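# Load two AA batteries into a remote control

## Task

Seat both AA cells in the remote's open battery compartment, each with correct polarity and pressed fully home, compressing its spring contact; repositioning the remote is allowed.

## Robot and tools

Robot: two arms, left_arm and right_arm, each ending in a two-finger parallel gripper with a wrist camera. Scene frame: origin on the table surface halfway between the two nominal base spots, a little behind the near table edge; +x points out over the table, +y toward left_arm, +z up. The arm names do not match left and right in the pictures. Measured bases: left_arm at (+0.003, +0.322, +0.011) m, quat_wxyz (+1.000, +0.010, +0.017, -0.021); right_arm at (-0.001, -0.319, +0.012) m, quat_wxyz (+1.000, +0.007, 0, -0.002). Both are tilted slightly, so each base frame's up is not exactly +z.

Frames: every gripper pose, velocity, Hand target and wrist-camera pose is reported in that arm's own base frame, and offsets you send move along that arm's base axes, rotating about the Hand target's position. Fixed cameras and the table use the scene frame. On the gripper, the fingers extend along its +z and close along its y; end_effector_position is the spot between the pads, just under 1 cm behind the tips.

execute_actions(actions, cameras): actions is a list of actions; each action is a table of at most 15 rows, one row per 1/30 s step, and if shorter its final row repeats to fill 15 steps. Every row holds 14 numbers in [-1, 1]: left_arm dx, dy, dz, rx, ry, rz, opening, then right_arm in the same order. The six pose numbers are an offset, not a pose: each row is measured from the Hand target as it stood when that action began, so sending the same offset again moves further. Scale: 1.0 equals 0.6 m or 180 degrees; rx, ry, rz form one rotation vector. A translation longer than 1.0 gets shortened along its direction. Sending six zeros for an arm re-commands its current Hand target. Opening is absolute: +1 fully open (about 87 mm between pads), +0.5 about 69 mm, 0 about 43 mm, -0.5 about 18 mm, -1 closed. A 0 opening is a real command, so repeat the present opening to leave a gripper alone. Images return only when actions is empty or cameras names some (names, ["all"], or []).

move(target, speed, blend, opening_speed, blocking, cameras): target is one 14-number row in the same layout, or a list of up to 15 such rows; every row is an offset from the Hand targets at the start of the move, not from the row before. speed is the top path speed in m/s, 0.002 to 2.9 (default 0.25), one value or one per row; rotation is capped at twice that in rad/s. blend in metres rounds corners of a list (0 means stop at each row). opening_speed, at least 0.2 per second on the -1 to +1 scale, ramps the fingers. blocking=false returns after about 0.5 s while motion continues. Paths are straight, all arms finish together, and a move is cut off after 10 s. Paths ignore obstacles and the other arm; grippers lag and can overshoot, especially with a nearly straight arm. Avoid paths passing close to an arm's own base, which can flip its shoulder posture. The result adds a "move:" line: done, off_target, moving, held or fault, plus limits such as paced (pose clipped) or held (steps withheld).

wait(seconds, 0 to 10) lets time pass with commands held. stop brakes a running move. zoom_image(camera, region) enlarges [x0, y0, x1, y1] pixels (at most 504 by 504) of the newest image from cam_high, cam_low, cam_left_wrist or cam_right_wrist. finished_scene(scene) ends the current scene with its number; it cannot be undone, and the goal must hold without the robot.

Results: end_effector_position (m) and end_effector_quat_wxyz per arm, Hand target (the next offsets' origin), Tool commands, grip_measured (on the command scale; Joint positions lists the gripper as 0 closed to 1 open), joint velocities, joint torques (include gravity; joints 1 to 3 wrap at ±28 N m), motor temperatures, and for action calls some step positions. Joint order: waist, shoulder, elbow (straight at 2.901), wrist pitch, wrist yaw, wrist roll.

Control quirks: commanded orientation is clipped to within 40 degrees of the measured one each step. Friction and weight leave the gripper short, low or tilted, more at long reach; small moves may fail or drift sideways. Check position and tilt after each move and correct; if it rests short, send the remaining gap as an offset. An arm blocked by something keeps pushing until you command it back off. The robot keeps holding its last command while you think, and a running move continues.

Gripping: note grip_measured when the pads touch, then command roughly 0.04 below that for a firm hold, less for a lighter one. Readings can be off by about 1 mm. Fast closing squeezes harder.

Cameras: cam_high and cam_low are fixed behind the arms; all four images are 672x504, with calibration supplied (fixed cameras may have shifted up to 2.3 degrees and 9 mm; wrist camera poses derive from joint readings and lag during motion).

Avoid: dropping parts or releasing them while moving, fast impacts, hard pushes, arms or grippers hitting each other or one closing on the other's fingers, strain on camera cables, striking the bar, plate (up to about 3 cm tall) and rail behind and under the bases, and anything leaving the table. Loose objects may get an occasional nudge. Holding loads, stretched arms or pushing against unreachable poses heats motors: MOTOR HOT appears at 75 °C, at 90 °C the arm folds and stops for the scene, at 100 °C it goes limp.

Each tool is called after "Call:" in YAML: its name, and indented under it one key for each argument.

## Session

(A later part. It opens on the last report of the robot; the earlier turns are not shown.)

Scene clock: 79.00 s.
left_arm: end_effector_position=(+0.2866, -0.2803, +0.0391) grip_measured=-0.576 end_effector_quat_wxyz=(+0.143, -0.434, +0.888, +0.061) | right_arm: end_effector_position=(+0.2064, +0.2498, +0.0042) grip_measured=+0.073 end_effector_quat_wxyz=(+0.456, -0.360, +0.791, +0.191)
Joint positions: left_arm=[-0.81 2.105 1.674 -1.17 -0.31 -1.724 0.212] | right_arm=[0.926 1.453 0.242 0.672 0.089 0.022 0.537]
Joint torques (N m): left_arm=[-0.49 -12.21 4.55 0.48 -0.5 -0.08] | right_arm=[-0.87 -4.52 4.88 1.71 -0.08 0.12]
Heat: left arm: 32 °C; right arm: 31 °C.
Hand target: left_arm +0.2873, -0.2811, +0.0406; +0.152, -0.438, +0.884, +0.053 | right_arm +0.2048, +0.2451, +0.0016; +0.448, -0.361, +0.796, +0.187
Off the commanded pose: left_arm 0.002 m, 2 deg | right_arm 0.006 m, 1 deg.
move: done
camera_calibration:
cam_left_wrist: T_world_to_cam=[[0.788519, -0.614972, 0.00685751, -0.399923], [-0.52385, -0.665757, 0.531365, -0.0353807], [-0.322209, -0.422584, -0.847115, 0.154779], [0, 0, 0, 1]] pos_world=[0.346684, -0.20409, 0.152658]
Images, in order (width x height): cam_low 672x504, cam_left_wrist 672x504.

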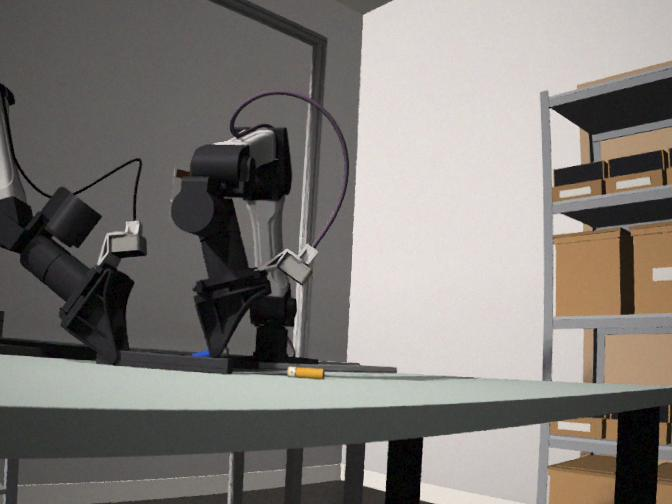

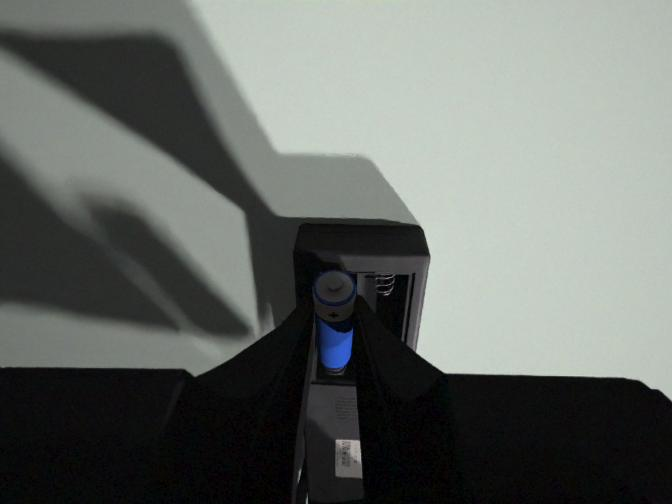

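Call:
move:
  target: [-0.0123,-0.0158,0.004,0,0,0,-0.68, 0,0,0,0,0,0,0.04]
  speed: 0.03
  cameras: ["cam_low","cam_left_wrist","cam_right_wrist"]

Call:
zoom_image:
  camera: "cam_low"
  region: [160, 310, 260, 390]

Call:
zoom_image:
  camera: "cam_left_wrist"
  region: [280, 180, 430, 380]

Scene clock: 80.67 s.
left_arm: end_effector_position=(+0.2846, -0.2834, +0.0395) grip_measured=-0.576 end_effector_quat_wxyz=(+0.156, -0.435, +0.885, +0.062) | right_arm: end_effector_position=(+0.2064, +0.2498, +0.0042) grip_measured=+0.073 end_effector_quat_wxyz=(+0.456, -0.360, +0.791, +0.191)
Joint positions: left_arm=[-0.831 2.105 1.674 -1.172 -0.335 -1.749 0.212] | right_arm=[0.926 1.453 0.242 0.672 0.089 0.022 0.537]
Joint torques (N m): left_arm=[-1.26 -11.37 6.61 0.18 -0.2 -0.15] | right_arm=[-0.87 -4.53 5.03 1.73 -0.04 0.11]
Heat: left arm: 32 °C; right arm: 31 °C.
Hand target: left_arm +0.2799, -0.2906, +0.0430; +0.152, -0.438, +0.884, +0.053 | right_arm +0.2048, +0.2451, +0.0017; +0.448, -0.361, +0.796, +0.187
Off the commanded pose: left_arm 0.009 m, 1 deg | right_arm 0.006 m, 1 deg.
move: done
camera_calibration:
cam_left_wrist: T_world_to_cam=[[0.789961, -0.612921, 0.0170349, -0.40048], [-0.53393, -0.673963, 0.510581, -0.0374174], [-0.301465, -0.412434, -0.859661, 0.150706], [0, 0, 0, 1]] pos_world=[0.341817, -0.208524, 0.155483]
cam_right_wrist: T_world_to_cam=[[0.754821, -0.655094, 0.0331333, 0.00628708], [-0.643523, -0.749376, -0.155927, 0.342163], [0.126976, 0.0963749, -0.987213, 0.0926481], [0, 0, 0, 1]] pos_world=[0.20368, 0.251599, 0.144608]
Images, in order (width x height): cam_low 672x504, cam_left_wrist 672x504, cam_right_wrist 672x504.

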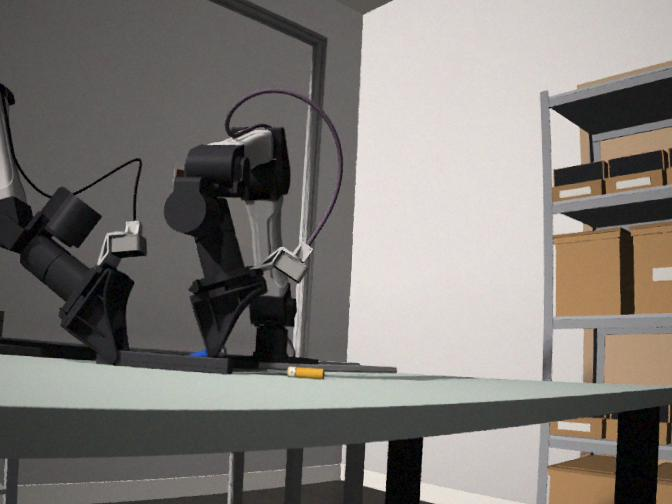

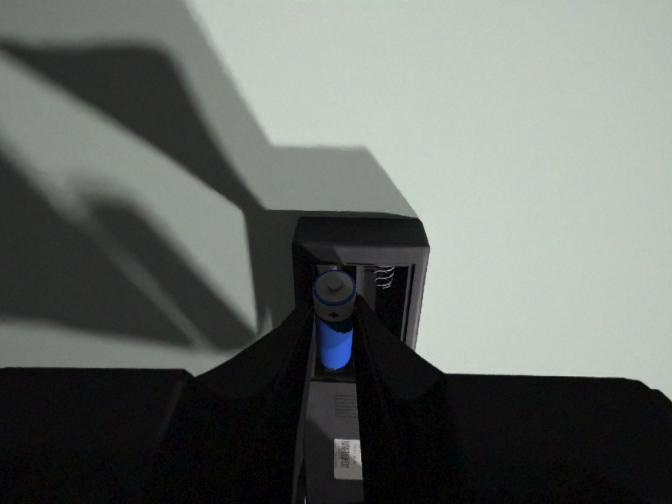

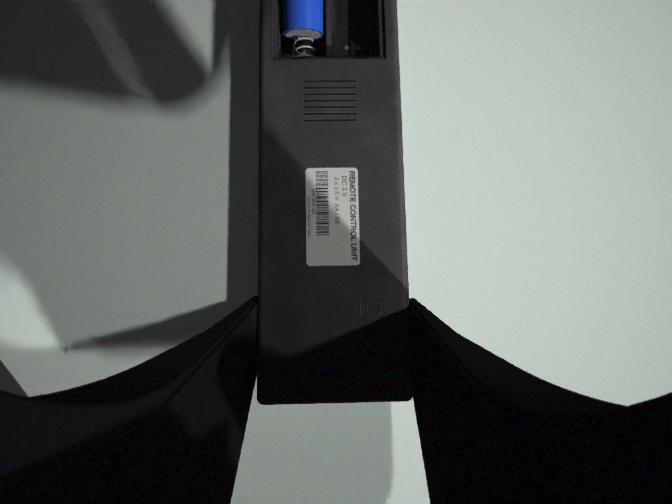

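Scaled by 5.040 from the camera's 672x504 image, which has a finer 960x720 frame.

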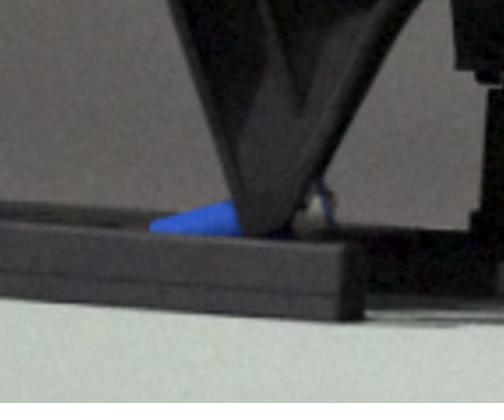

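Scaled by 2.520 from the camera's 672x504 image, which has a finer 960x720 frame.

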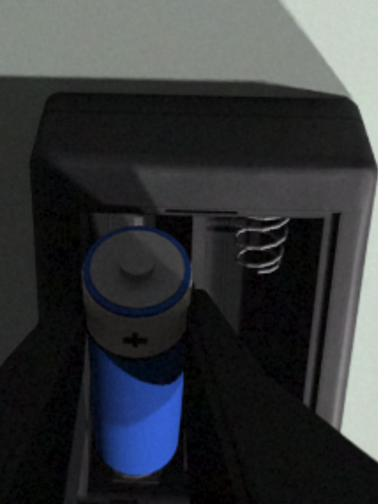

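Call:
move:
  target: [-0.0102,-0.0132,0.0,0,0,0,-0.72, 0,0,0,0,0,0,0.04]
  speed: 0.03
  cameras: ["cam_low","cam_left_wrist","cam_right_wrist"]

Call:
zoom_image:
  camera: "cam_low"
  region: [160, 310, 260, 390]

Call:
zoom_image:
  camera: "cam_left_wrist"
  region: [280, 180, 430, 380]

Call:
zoom_image:
  camera: "cam_right_wrist"
  region: [250, 0, 420, 120]

Scene clock: 82.07 s.
left_arm: end_effector_position=(+0.2825, -0.2848, +0.0401) grip_measured=-0.576 end_effector_quat_wxyz=(+0.167, -0.438, +0.881, +0.064) | right_arm: end_effector_position=(+0.2064, +0.2498, +0.0042) grip_measured=+0.073 end_effector_quat_wxyz=(+0.456, -0.360, +0.791, +0.191)
Joint positions: left_arm=[-0.847 2.105 1.674 -1.18 -0.357 -1.778 0.212] | right_arm=[0.926 1.453 0.242 0.672 0.089 0.022 0.537]
Joint torques (N m): left_arm=[-1.92 -10.47 8.18 0.12 0.03 -0.08] | right_arm=[-0.83 -4.3 4.96 1.72 -0.05 0.11]
Heat: left arm: 32 °C; right arm: 31 °C.
Hand target: left_arm +0.2738, -0.2986, +0.0430; +0.152, -0.438, +0.884, +0.053 | right_arm +0.2049, +0.2451, +0.0017; +0.448, -0.361, +0.796, +0.187
Off the commanded pose: left_arm 0.017 m, 2 deg | right_arm 0.006 m, 1 deg.
move: off_target (left_arm)
camera_calibration:
cam_left_wrist: T_world_to_cam=[[0.795695, -0.605237, 0.0236163, -0.399425], [-0.536507, -0.686168, 0.491257, -0.041771], [-0.281123, -0.403561, -0.870694, 0.147068], [0, 0, 0, 1]] pos_world=[0.336754, -0.211058, 0.158004]
cam_right_wrist: T_world_to_cam=[[0.754821, -0.655094, 0.0331333, 0.00628708], [-0.643523, -0.749376, -0.155927, 0.342163], [0.126976, 0.0963749, -0.987213, 0.0926481], [0, 0, 0, 1]] pos_world=[0.20368, 0.251599, 0.144608]
Images, in order (width x height): cam_low 672x504, cam_left_wrist 672x504, cam_right_wrist 672x504.

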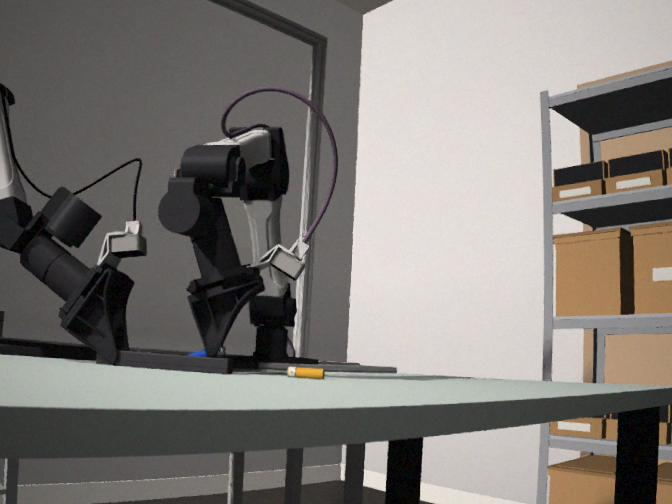

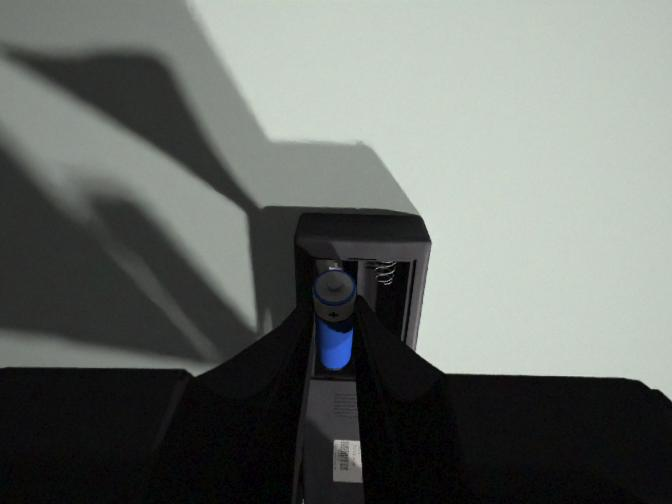

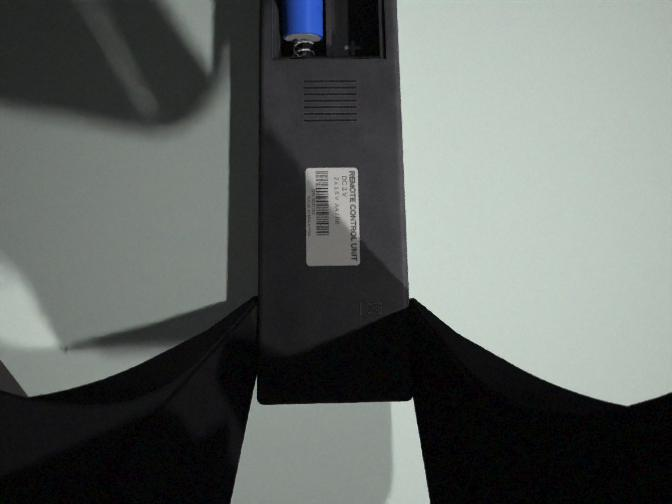

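Scaled by 5.040 from the camera's 672x504 image, which has a finer 960x720 frame.

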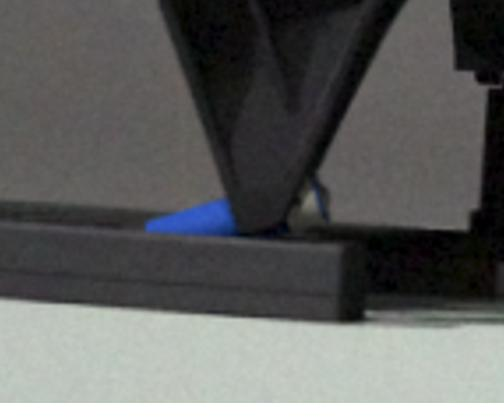

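Scaled by 2.520 from the camera's 672x504 image, which has a finer 960x720 frame.

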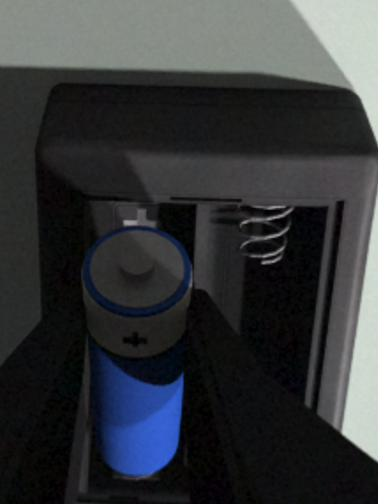

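Scaled by 2.965 from the camera's 672x504 image, which has a finer 960x720 frame.

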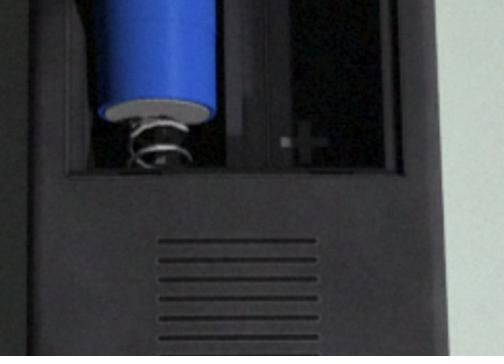

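Call:
move:
  target: [-0.006,-0.008,-0.013,-0.028,0.022,0,-0.72, 0,0,0,0,0,0,0.04]
  speed: 0.03
  cameras: ["cam_low","cam_left_wrist","cam_right_wrist"]

Call:
zoom_image:
  camera: "cam_low"
  region: [160, 310, 260, 390]

Call:
zoom_image:
  camera: "cam_left_wrist"
  region: [280, 180, 430, 380]

Call:
zoom_image:
  camera: "cam_right_wrist"
  region: [250, 0, 420, 120]

Scene clock: 85.43 s.
left_arm: end_effector_position=(+0.2822, -0.2855, +0.0387) grip_measured=-0.576 end_effector_quat_wxyz=(+0.138, -0.446, +0.883, +0.057) | right_arm: end_effector_position=(+0.2064, +0.2498, +0.0041) grip_measured=+0.073 end_effector_quat_wxyz=(+0.456, -0.360, +0.791, +0.190)
Joint positions: left_arm=[-0.822 2.105 1.673 -1.173 -0.297 -1.763 0.212] | right_arm=[0.926 1.453 0.242 0.672 0.089 0.022 0.537]
Joint torques (N m): left_arm=[-1.11 -11.55 4.21 0.67 0.67 0.11] | right_arm=[-0.73 -4.52 5.07 1.74 -0.07 0.06]
Heat: left arm: 33 °C; right arm: 31 °C.
Hand target: left_arm +0.2702, -0.3034, +0.0353; +0.102, -0.442, +0.890, +0.029 | right_arm +0.2048, +0.2450, +0.0016; +0.448, -0.361, +0.796, +0.187
Off the commanded pose: left_arm 0.022 m, 5 deg | right_arm 0.006 m, 1 deg.
move: off_target (left_arm)
camera_calibration:
cam_left_wrist: T_world_to_cam=[[0.804307, -0.594078, 0.0126837, -0.398354], [-0.504598, -0.671579, 0.542551, -0.0485505], [-0.3138, -0.442778, -0.839927, 0.14233], [0, 0, 0, 1]] pos_world=[0.340564, -0.206238, 0.15094]
cam_right_wrist: T_world_to_cam=[[0.754827, -0.655088, 0.0331038, 0.00629204], [-0.643574, -0.749419, -0.155515, 0.342107], [0.126684, 0.0960821, -0.987279, 0.0926919], [0, 0, 0, 1]] pos_world=[0.203679, 0.251598, 0.144507]
Images, in order (width x height): cam_low 672x504, cam_left_wrist 672x504, cam_right_wrist 672x504.

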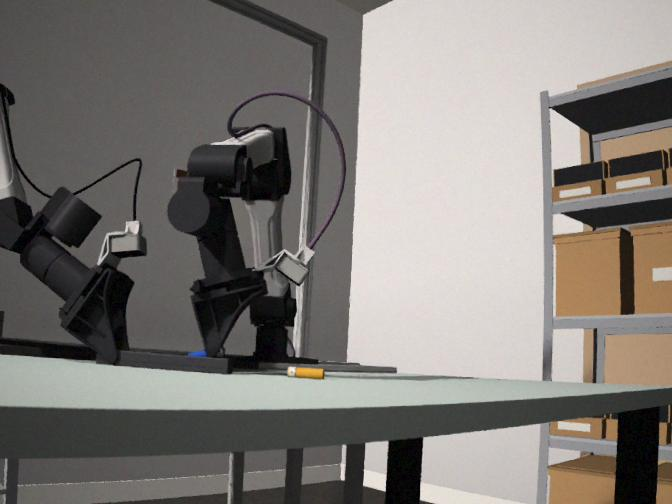

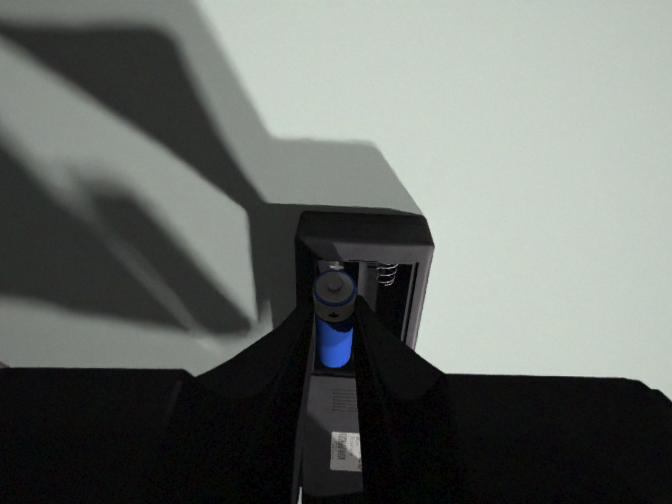

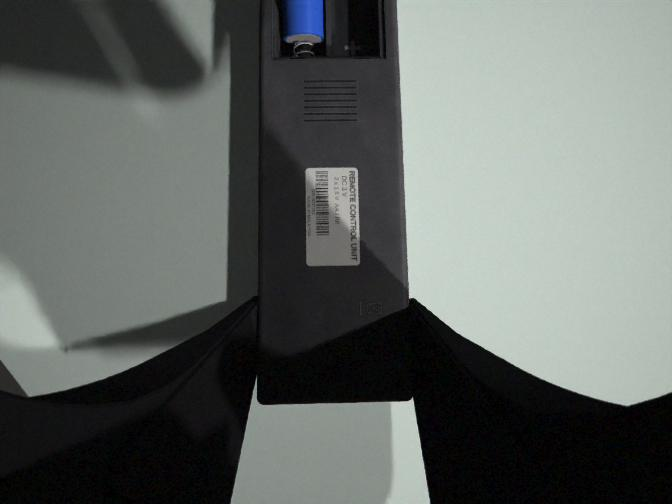

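Scaled by 5.040 from the camera's 672x504 image, which has a finer 960x720 frame.

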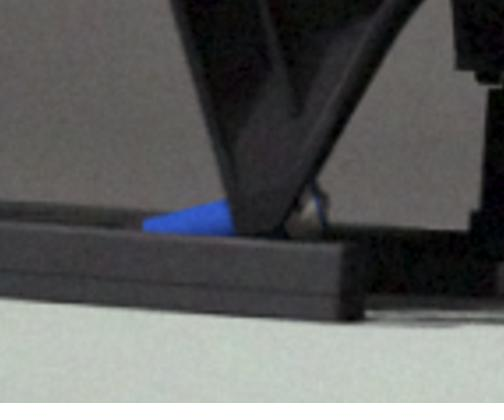

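Scaled by 2.520 from the camera's 672x504 image, which has a finer 960x720 frame.

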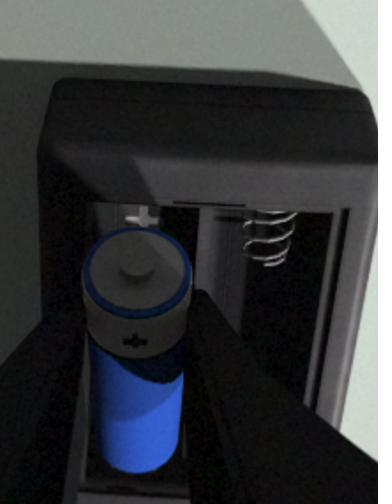

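Scaled by 2.965 from the camera's 672x504 image, which has a finer 960x720 frame.

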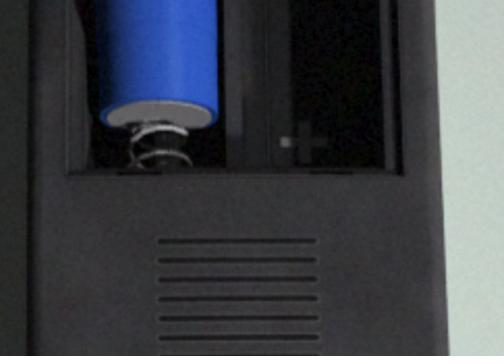

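Call:
move:
  target: [0,0,0.01,0,0,0,-0.72, 0,0,0,0,0,0,0.04]
  speed: 0.03
  cameras: ["cam_low","cam_left_wrist"]

Call:
zoom_image:
  camera: "cam_low"
  region: [160, 310, 260, 390]

Call:
zoom_image:
  camera: "cam_left_wrist"
  region: [280, 180, 430, 380]

Scene clock: 86.70 s.
left_arm: end_effector_position=(+0.2821, -0.2855, +0.0387) grip_measured=-0.576 end_effector_quat_wxyz=(+0.138, -0.446, +0.883, +0.057) | right_arm: end_effector_position=(+0.2064, +0.2498, +0.0041) grip_measured=+0.073 end_effector_quat_wxyz=(+0.456, -0.360, +0.791, +0.190)
Joint positions: left_arm=[-0.822 2.105 1.673 -1.173 -0.297 -1.762 0.212] | right_arm=[0.926 1.453 0.242 0.672 0.089 0.022 0.537]
Joint torques (N m): left_arm=[-1.22 -12.11 5.6 0.49 0.67 0.16] | right_arm=[-0.85 -4.42 4.89 1.73 -0.04 0.13]
Heat: left arm: 33 °C; right arm: 31 °C.
Hand target: left_arm +0.2702, -0.3034, +0.0413; +0.102, -0.442, +0.891, +0.029 | right_arm +0.2048, +0.2450, +0.0016; +0.448, -0.361, +0.796, +0.187
Off the commanded pose: left_arm 0.022 m, 5 deg | right_arm 0.006 m, 1 deg.
move: off_target (left_arm)
camera_calibration:
cam_left_wrist: T_world_to_cam=[[0.803879, -0.594662, 0.0124865, -0.398381], [-0.505021, -0.671309, 0.542492, -0.0482914], [-0.314217, -0.442404, -0.839968, 0.142587], [0, 0, 0, 1]] pos_world=[0.340665, -0.206239, 0.150941]
Images, in order (width x height): cam_low 672x504, cam_left_wrist 672x504.

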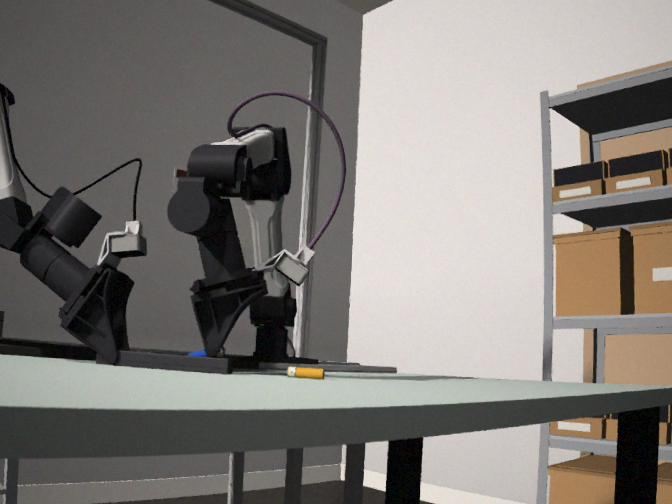

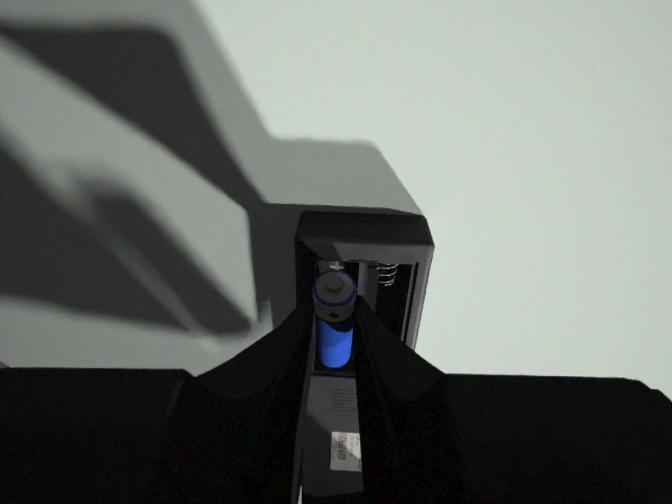

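Scaled by 5.040 from the camera's 672x504 image, which has a finer 960x720 frame.

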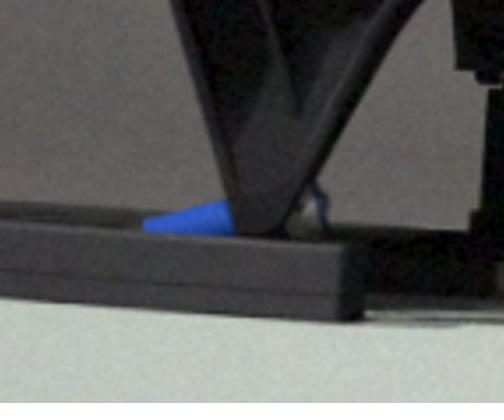

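Scaled by 2.520 from the camera's 672x504 image, which has a finer 960x720 frame.

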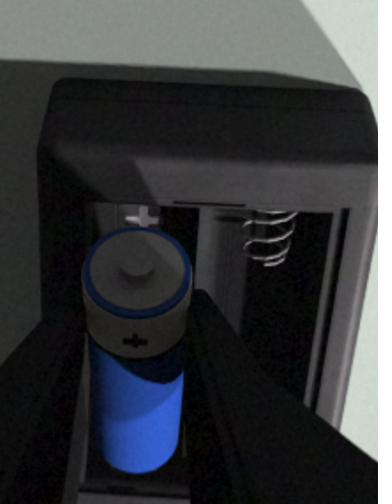

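Call:
move:
  target: [-0.0102,-0.0132,0.004,0,0,0,-0.75, 0,0,0,0,0,0,0.04]
  speed: 0.03
  cameras: ["cam_low","cam_left_wrist","cam_right_wrist"]

Call:
zoom_image:
  camera: "cam_low"
  region: [160, 310, 260, 390]

Call:
zoom_image:
  camera: "cam_left_wrist"
  region: [280, 180, 430, 380]

Call:
zoom_image:
  camera: "cam_right_wrist"
  region: [250, 0, 420, 120]

Scene clock: 87.97 s.
left_arm: end_effector_position=(+0.2813, -0.2860, +0.0387) grip_measured=-0.576 end_effector_quat_wxyz=(+0.138, -0.444, +0.883, +0.057) | right_arm: end_effector_position=(+0.2059, +0.2493, +0.0042) grip_measured=+0.073 end_effector_quat_wxyz=(+0.455, -0.360, +0.792, +0.190)
Joint positions: left_arm=[-0.825 2.105 1.673 -1.174 -0.297 -1.762 0.212] | right_arm=[0.926 1.448 0.242 0.664 0.088 0.022 0.537]
Joint torques (N m): left_arm=[-2.69 -11.74 7.27 0.33 0.67 -0.14] | right_arm=[-0.95 -4 4.82 1.79 -0.06 0.09]
Heat: left arm: 33 °C; right arm: 31 °C.
Hand target: left_arm +0.2642, -0.3113, +0.0437; +0.102, -0.442, +0.891, +0.029 | right_arm +0.2048, +0.2451, +0.0016; +0.448, -0.361, +0.796, +0.187
Off the commanded pose: left_arm 0.031 m, 5 deg | right_arm 0.005 m, 1 deg.
move: off_target (left_arm)
camera_calibration:
cam_left_wrist: T_world_to_cam=[[0.802258, -0.596861, 0.0117774, -0.398178], [-0.506717, -0.670397, 0.542038, -0.0483524], [-0.315626, -0.440822, -0.840271, 0.142981], [0, 0, 0, 1]] pos_world=[0.340069, -0.207043, 0.151041]
cam_right_wrist: T_world_to_cam=[[0.755357, -0.654487, 0.0329148, 0.00615429], [-0.643284, -0.750134, -0.153245, 0.341563], [0.124987, 0.0945808, -0.98764, 0.0936223], [0, 0, 0, 1]] pos_world=[0.203372, 0.251391, 0.144605]
Images, in order (width x height): cam_low 672x504, cam_left_wrist 672x504, cam_right_wrist 672x504.

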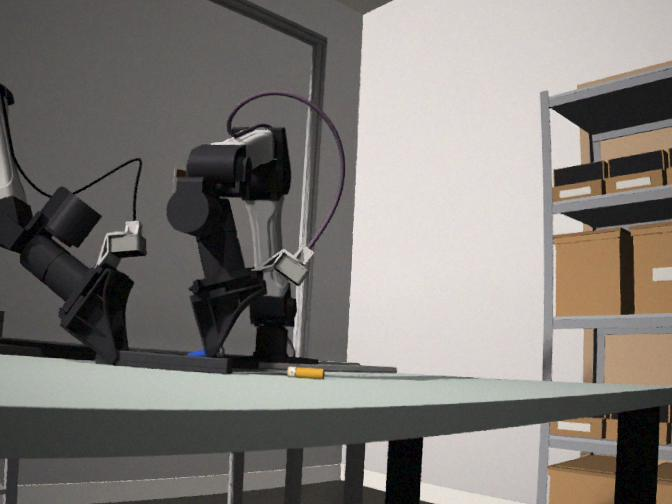

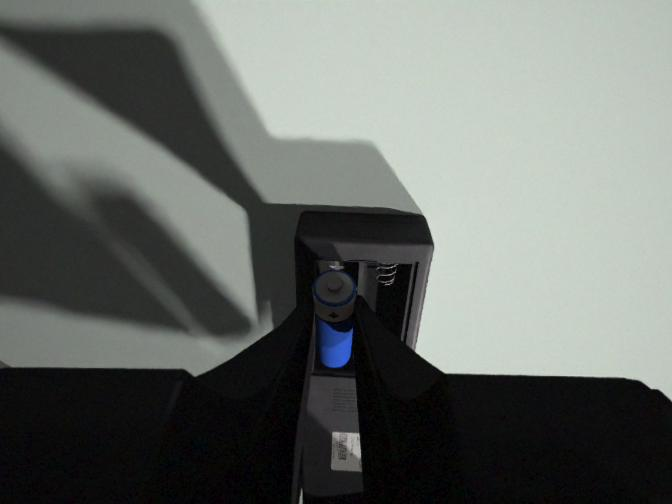

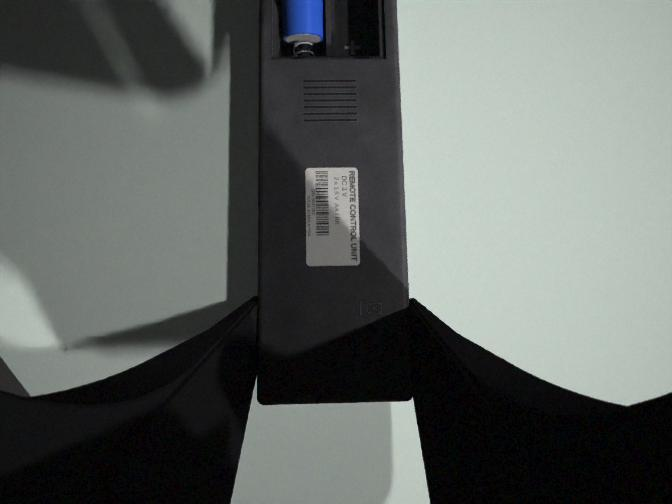

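Scaled by 5.040 from the camera's 672x504 image, which has a finer 960x720 frame.

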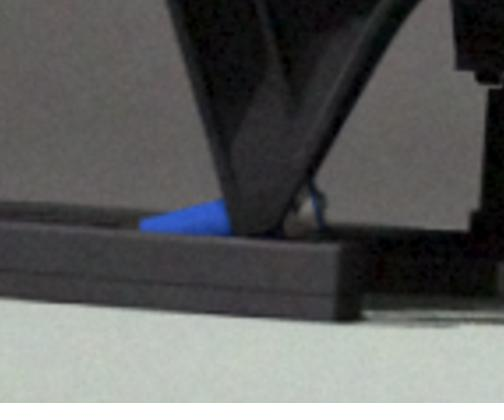

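Scaled by 2.520 from the camera's 672x504 image, which has a finer 960x720 frame.

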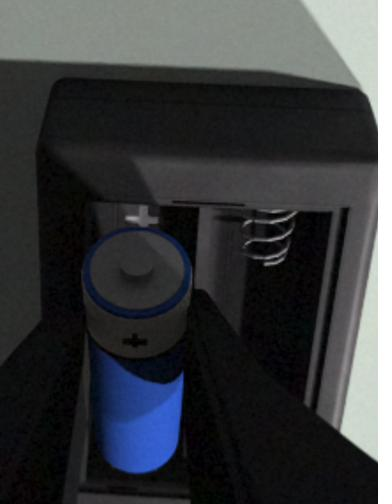

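Scaled by 2.965 from the camera's 672x504 image, which has a finer 960x720 frame.

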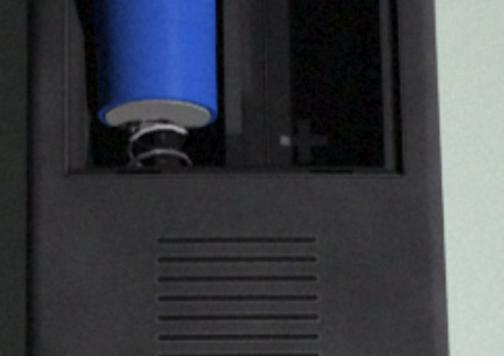

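Call:
move:
  target: [0.0153,0.0198,-0.003,-0.045,0.035,0,-0.75, 0,0,0,0,0,0,0.04]
  speed: 0.03
  cameras: ["cam_low","cam_left_wrist","cam_right_wrist"]

Call:
zoom_image:
  camera: "cam_low"
  region: [160, 310, 260, 390]

Call:
zoom_image:
  camera: "cam_left_wrist"
  region: [280, 180, 430, 380]

Call:
zoom_image:
  camera: "cam_right_wrist"
  region: [250, 0, 420, 120]

Scene clock: 92.40 s.
left_arm: end_effector_position=(+0.2827, -0.2848, +0.0379) grip_measured=-0.576 end_effector_quat_wxyz=(+0.047, -0.453, +0.890, +0.018) | right_arm: end_effector_position=(+0.2059, +0.2493, +0.0042) grip_measured=+0.073 end_effector_quat_wxyz=(+0.455, -0.360, +0.792, +0.190)
Joint positions: left_arm=[-0.73 2.084 1.633 -1.12 -0.101 -1.673 0.212] | right_arm=[0.926 1.448 0.242 0.664 0.088 0.022 0.537]
Joint torques (N m): left_arm=[-1.02 -12.63 4.51 0.65 0.58 0.15] | right_arm=[-0.81 -3.97 5.08 1.81 -0.07 0.11]
Heat: left arm: 34 °C; right arm: 32 °C.
Hand target: left_arm +0.2733, -0.2993, +0.0419; +0.022, -0.446, +0.895, -0.010 | right_arm +0.2048, +0.2451, +0.0016; +0.448, -0.361, +0.796, +0.187
Off the commanded pose: left_arm 0.018 m, 4 deg | right_arm 0.005 m, 1 deg.
move: off_target (left_arm)
camera_calibration:
cam_left_wrist: T_world_to_cam=[[0.808896, -0.587952, 0.000596715, -0.397448], [-0.421943, -0.579796, 0.696994, -0.0504131], [-0.409453, -0.564047, -0.717077, 0.130081], [0, 0, 0, 1]] pos_world=[0.353485, -0.189538, 0.128653]
cam_right_wrist: T_world_to_cam=[[0.755357, -0.654487, 0.0329148, 0.00615429], [-0.643284, -0.750134, -0.153245, 0.341563], [0.124987, 0.0945808, -0.98764, 0.0936223], [0, 0, 0, 1]] pos_world=[0.203372, 0.251391, 0.144605]
Images, in order (width x height): cam_low 672x504, cam_left_wrist 672x504, cam_right_wrist 672x504.

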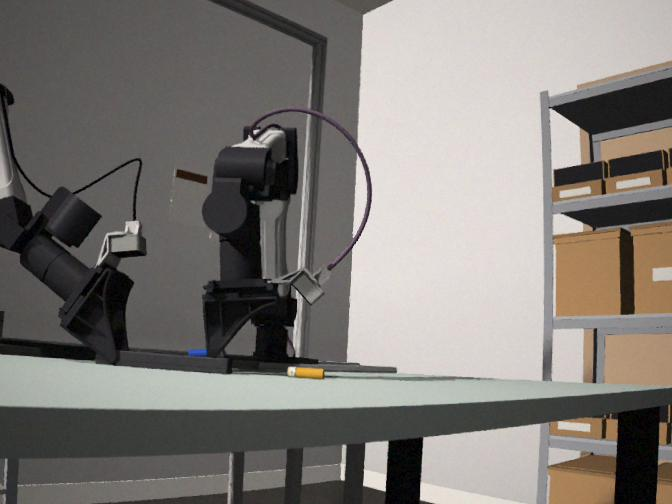

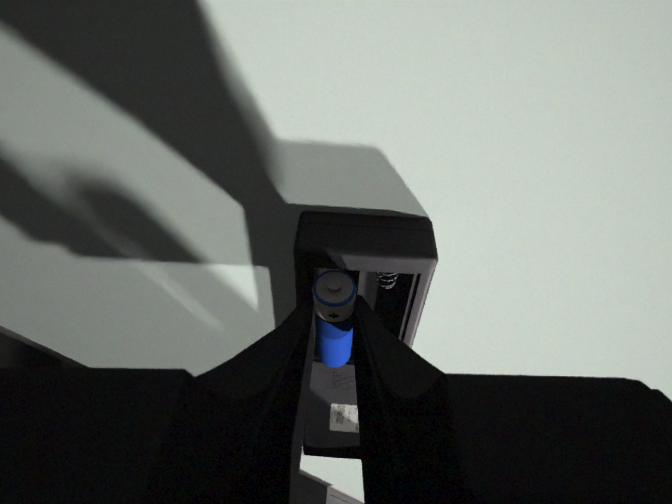

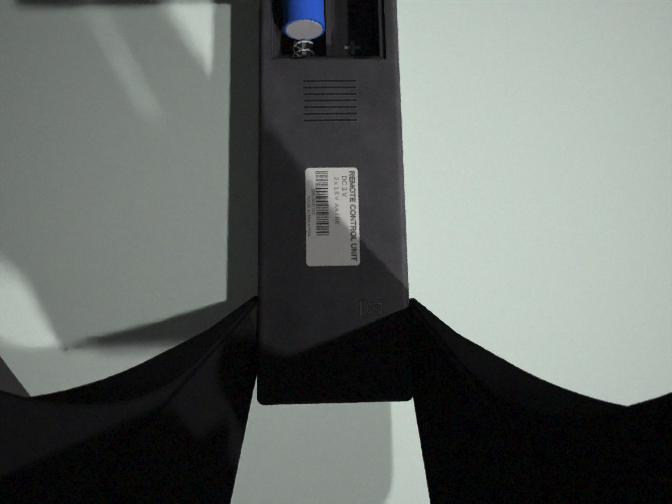

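Scaled by 5.040 from the camera's 672x504 image, which has a finer 960x720 frame.

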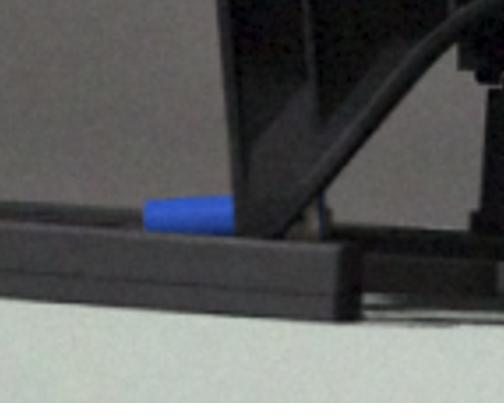

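Scaled by 2.520 from the camera's 672x504 image, which has a finer 960x720 frame.

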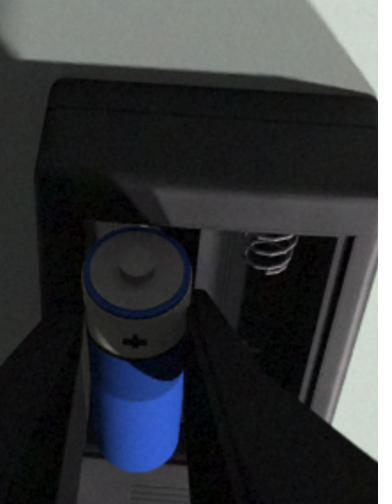

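Scaled by 2.965 from the camera's 672x504 image, which has a finer 960x720 frame.

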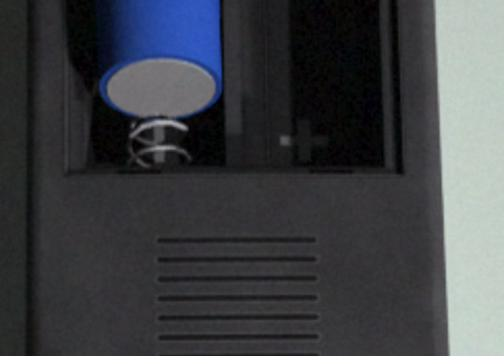

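Call:
move:
  target: [0.0233,0.034,0.006,0.055,-0.043,0,-0.7, 0,0,0,0,0,0,0.04]
  speed: 0.03
  cameras: ["cam_low","cam_left_wrist","cam_right_wrist"]

Call:
zoom_image:
  camera: "cam_low"
  region: [160, 310, 260, 390]

Call:
zoom_image:
  camera: "cam_left_wrist"
  region: [280, 180, 430, 380]

Call:
zoom_image:
  camera: "cam_right_wrist"
  region: [250, 0, 420, 120]

Scene clock: 97.63 s.
left_arm: end_effector_position=(+0.2861, -0.2813, +0.0384) grip_measured=-0.576 end_effector_quat_wxyz=(+0.108, -0.437, +0.892, +0.036) | right_arm: end_effector_position=(+0.2059, +0.2493, +0.0042) grip_measured=+0.073 end_effector_quat_wxyz=(+0.455, -0.360, +0.792, +0.190)
Joint positions: left_arm=[-0.775 2.079 1.633 -1.121 -0.227 -1.685 0.212] | right_arm=[0.926 1.448 0.242 0.664 0.088 0.022 0.537]
Joint torques (N m): left_arm=[-0.5 -11.95 7.1 0.11 -0.6 -0.09] | right_arm=[-0.81 -4 5.19 1.77 -0.06 0.11]
Heat: left arm: 35 °C; right arm: 32 °C.
Hand target: left_arm +0.2874, -0.2790, +0.0455; +0.121, -0.441, +0.889, +0.037 | right_arm +0.2048, +0.2451, +0.0016; +0.448, -0.361, +0.796, +0.187
Off the commanded pose: left_arm 0.008 m, 2 deg | right_arm 0.005 m, 1 deg.
move: done
camera_calibration:
cam_left_wrist: T_world_to_cam=[[0.788258, -0.615012, 0.0202156, -0.400582], [-0.500662, -0.621903, 0.602141, -0.0330132], [-0.357752, -0.484764, -0.798134, 0.14442], [0, 0, 0, 1]] pos_world=[0.3509, -0.196885, 0.143243]
cam_right_wrist: T_world_to_cam=[[0.755357, -0.654487, 0.0329148, 0.00615429], [-0.643284, -0.750134, -0.153245, 0.341563], [0.124987, 0.0945808, -0.98764, 0.0936223], [0, 0, 0, 1]] pos_world=[0.203372, 0.251391, 0.144605]
Images, in order (width x height): cam_low 672x504, cam_left_wrist 672x504, cam_right_wrist 672x504.

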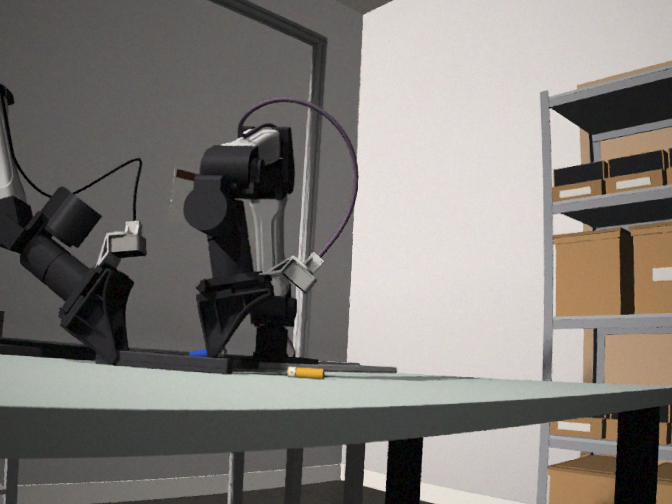

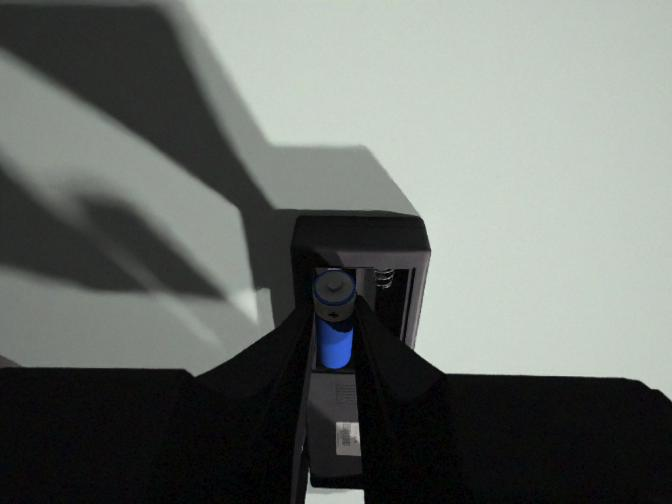

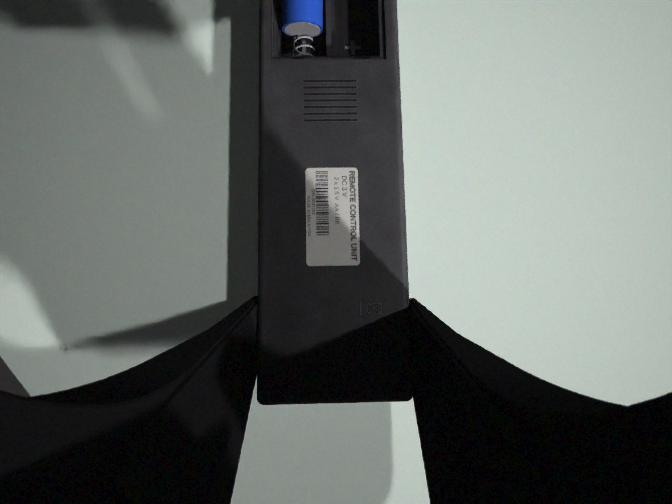

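Scaled by 5.040 from the camera's 672x504 image, which has a finer 960x720 frame.

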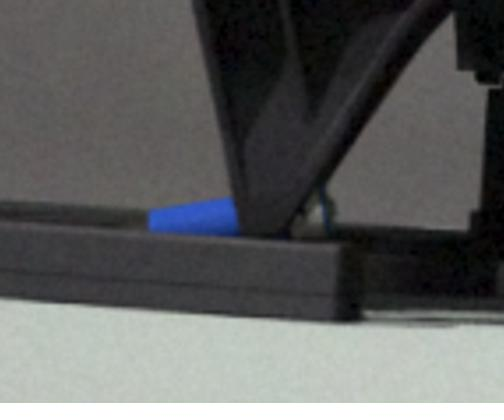

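Scaled by 2.520 from the camera's 672x504 image, which has a finer 960x720 frame.

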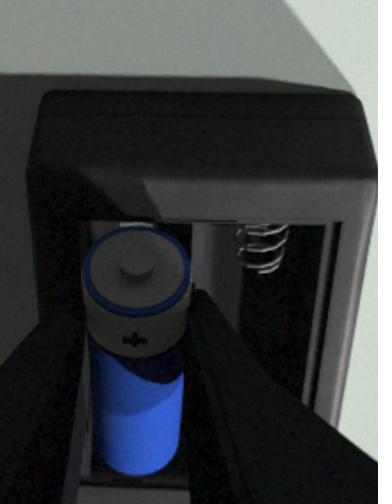

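Scaled by 2.965 from the camera's 672x504 image, which has a finer 960x720 frame.

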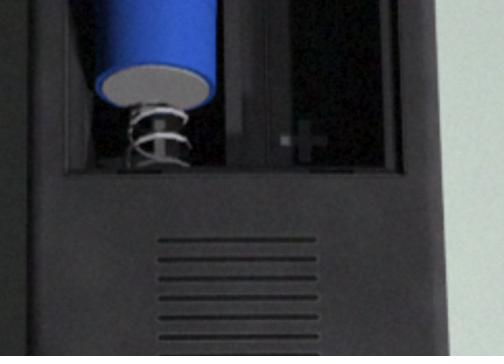

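Call:
move:
  target: [0,0,0,0,0,0,-0.42, 0,0,0,0,0,0,0.04]
  opening_speed: 0.3
  cameras: ["cam_low","cam_left_wrist","cam_right_wrist"]

Call:
zoom_image:
  camera: "cam_low"
  region: [160, 310, 260, 390]

Call:
zoom_image:
  camera: "cam_left_wrist"
  region: [280, 180, 430, 380]

Call:
zoom_image:
  camera: "cam_right_wrist"
  region: [250, 0, 420, 120]

Scene clock: 99.13 s.
left_arm: end_effector_position=(+0.2868, -0.2816, +0.0384) grip_measured=-0.420 end_effector_quat_wxyz=(+0.109, -0.439, +0.891, +0.035) | right_arm: end_effector_position=(+0.2057, +0.2495, +0.0042) grip_measured=+0.073 end_effector_quat_wxyz=(+0.455, -0.360, +0.792, +0.191)
Joint positions: left_arm=[-0.775 2.079 1.633 -1.119 -0.229 -1.69 0.29] | right_arm=[0.926 1.448 0.242 0.664 0.087 0.022 0.537]
Joint torques (N m): left_arm=[-0.43 -11.97 7.13 0.1 -0.58 -0.03] | right_arm=[-0.94 -3.95 4.93 1.82 -0.05 0.15]
Heat: left arm: 36 °C; right arm: 32 °C.
Hand target: left_arm +0.2873, -0.2789, +0.0455; +0.121, -0.441, +0.889, +0.037 | right_arm +0.2048, +0.2451, +0.0016; +0.448, -0.361, +0.796, +0.187
Off the commanded pose: left_arm 0.008 m, 1 deg | right_arm 0.005 m, 1 deg.
move: done
camera_calibration:
cam_left_wrist: T_world_to_cam=[[0.791174, -0.611131, 0.023729, -0.40127], [-0.499691, -0.623558, 0.601236, -0.0335518], [-0.352638, -0.48754, -0.798719, 0.142289], [0, 0, 0, 1]] pos_world=[0.350885, -0.196778, 0.143343]
cam_right_wrist: T_world_to_cam=[[0.755992, -0.653781, 0.0323429, 0.00607448], [-0.642651, -0.750698, -0.15314, 0.341571], [0.1244, 0.0949876, -0.987675, 0.0936479], [0, 0, 0, 1]] pos_world=[0.203269, 0.251492, 0.144605]
Images, in order (width x height): cam_low 672x504, cam_left_wrist 672x504, cam_right_wrist 672x504.

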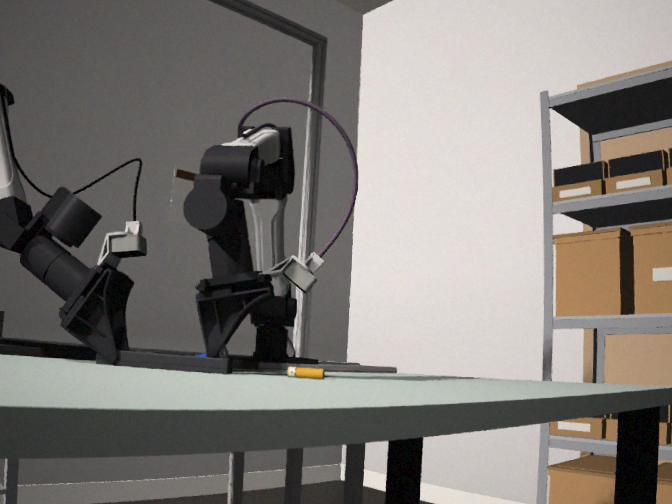

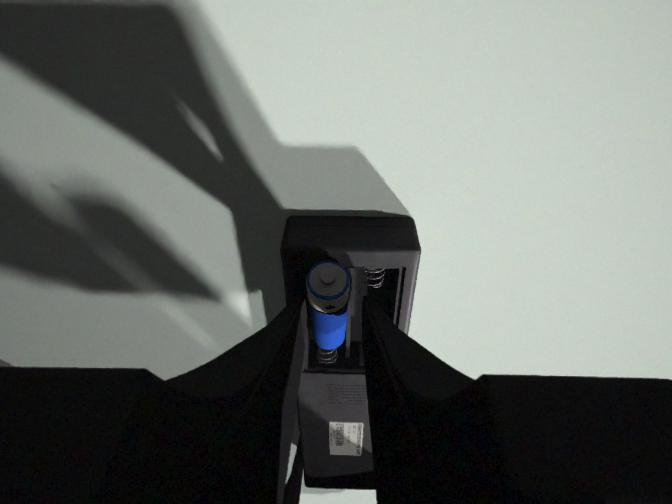

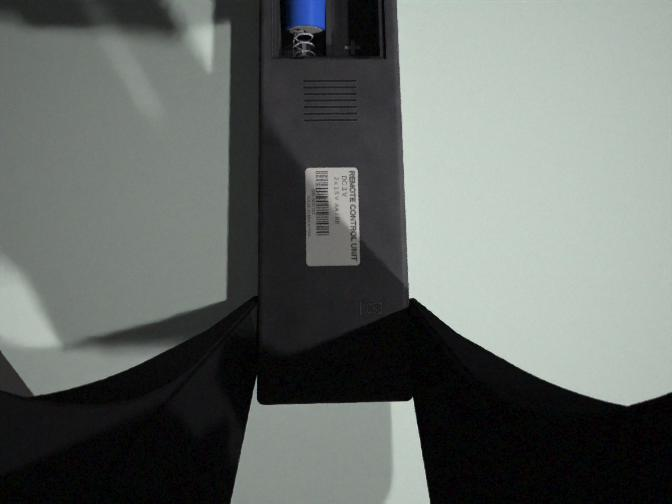

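Scaled by 5.040 from the camera's 672x504 image, which has a finer 960x720 frame.

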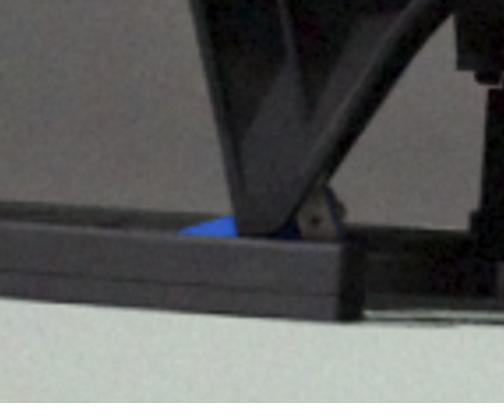

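Scaled by 2.520 from the camera's 672x504 image, which has a finer 960x720 frame.

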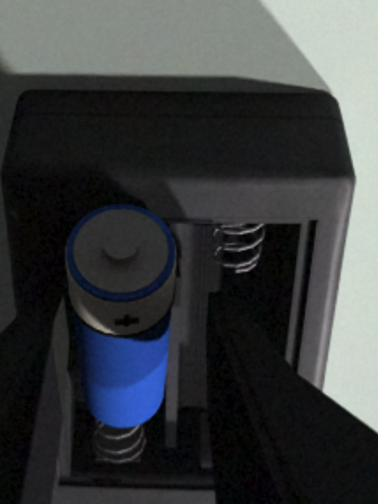

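Scaled by 2.965 from the camera's 672x504 image, which has a finer 960x720 frame.

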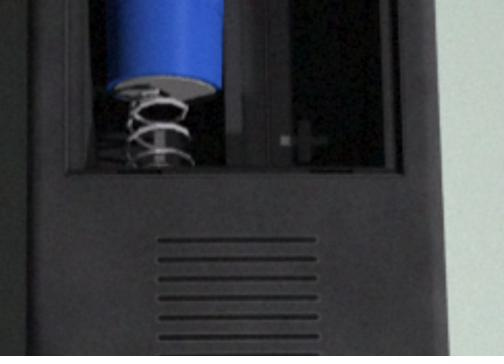

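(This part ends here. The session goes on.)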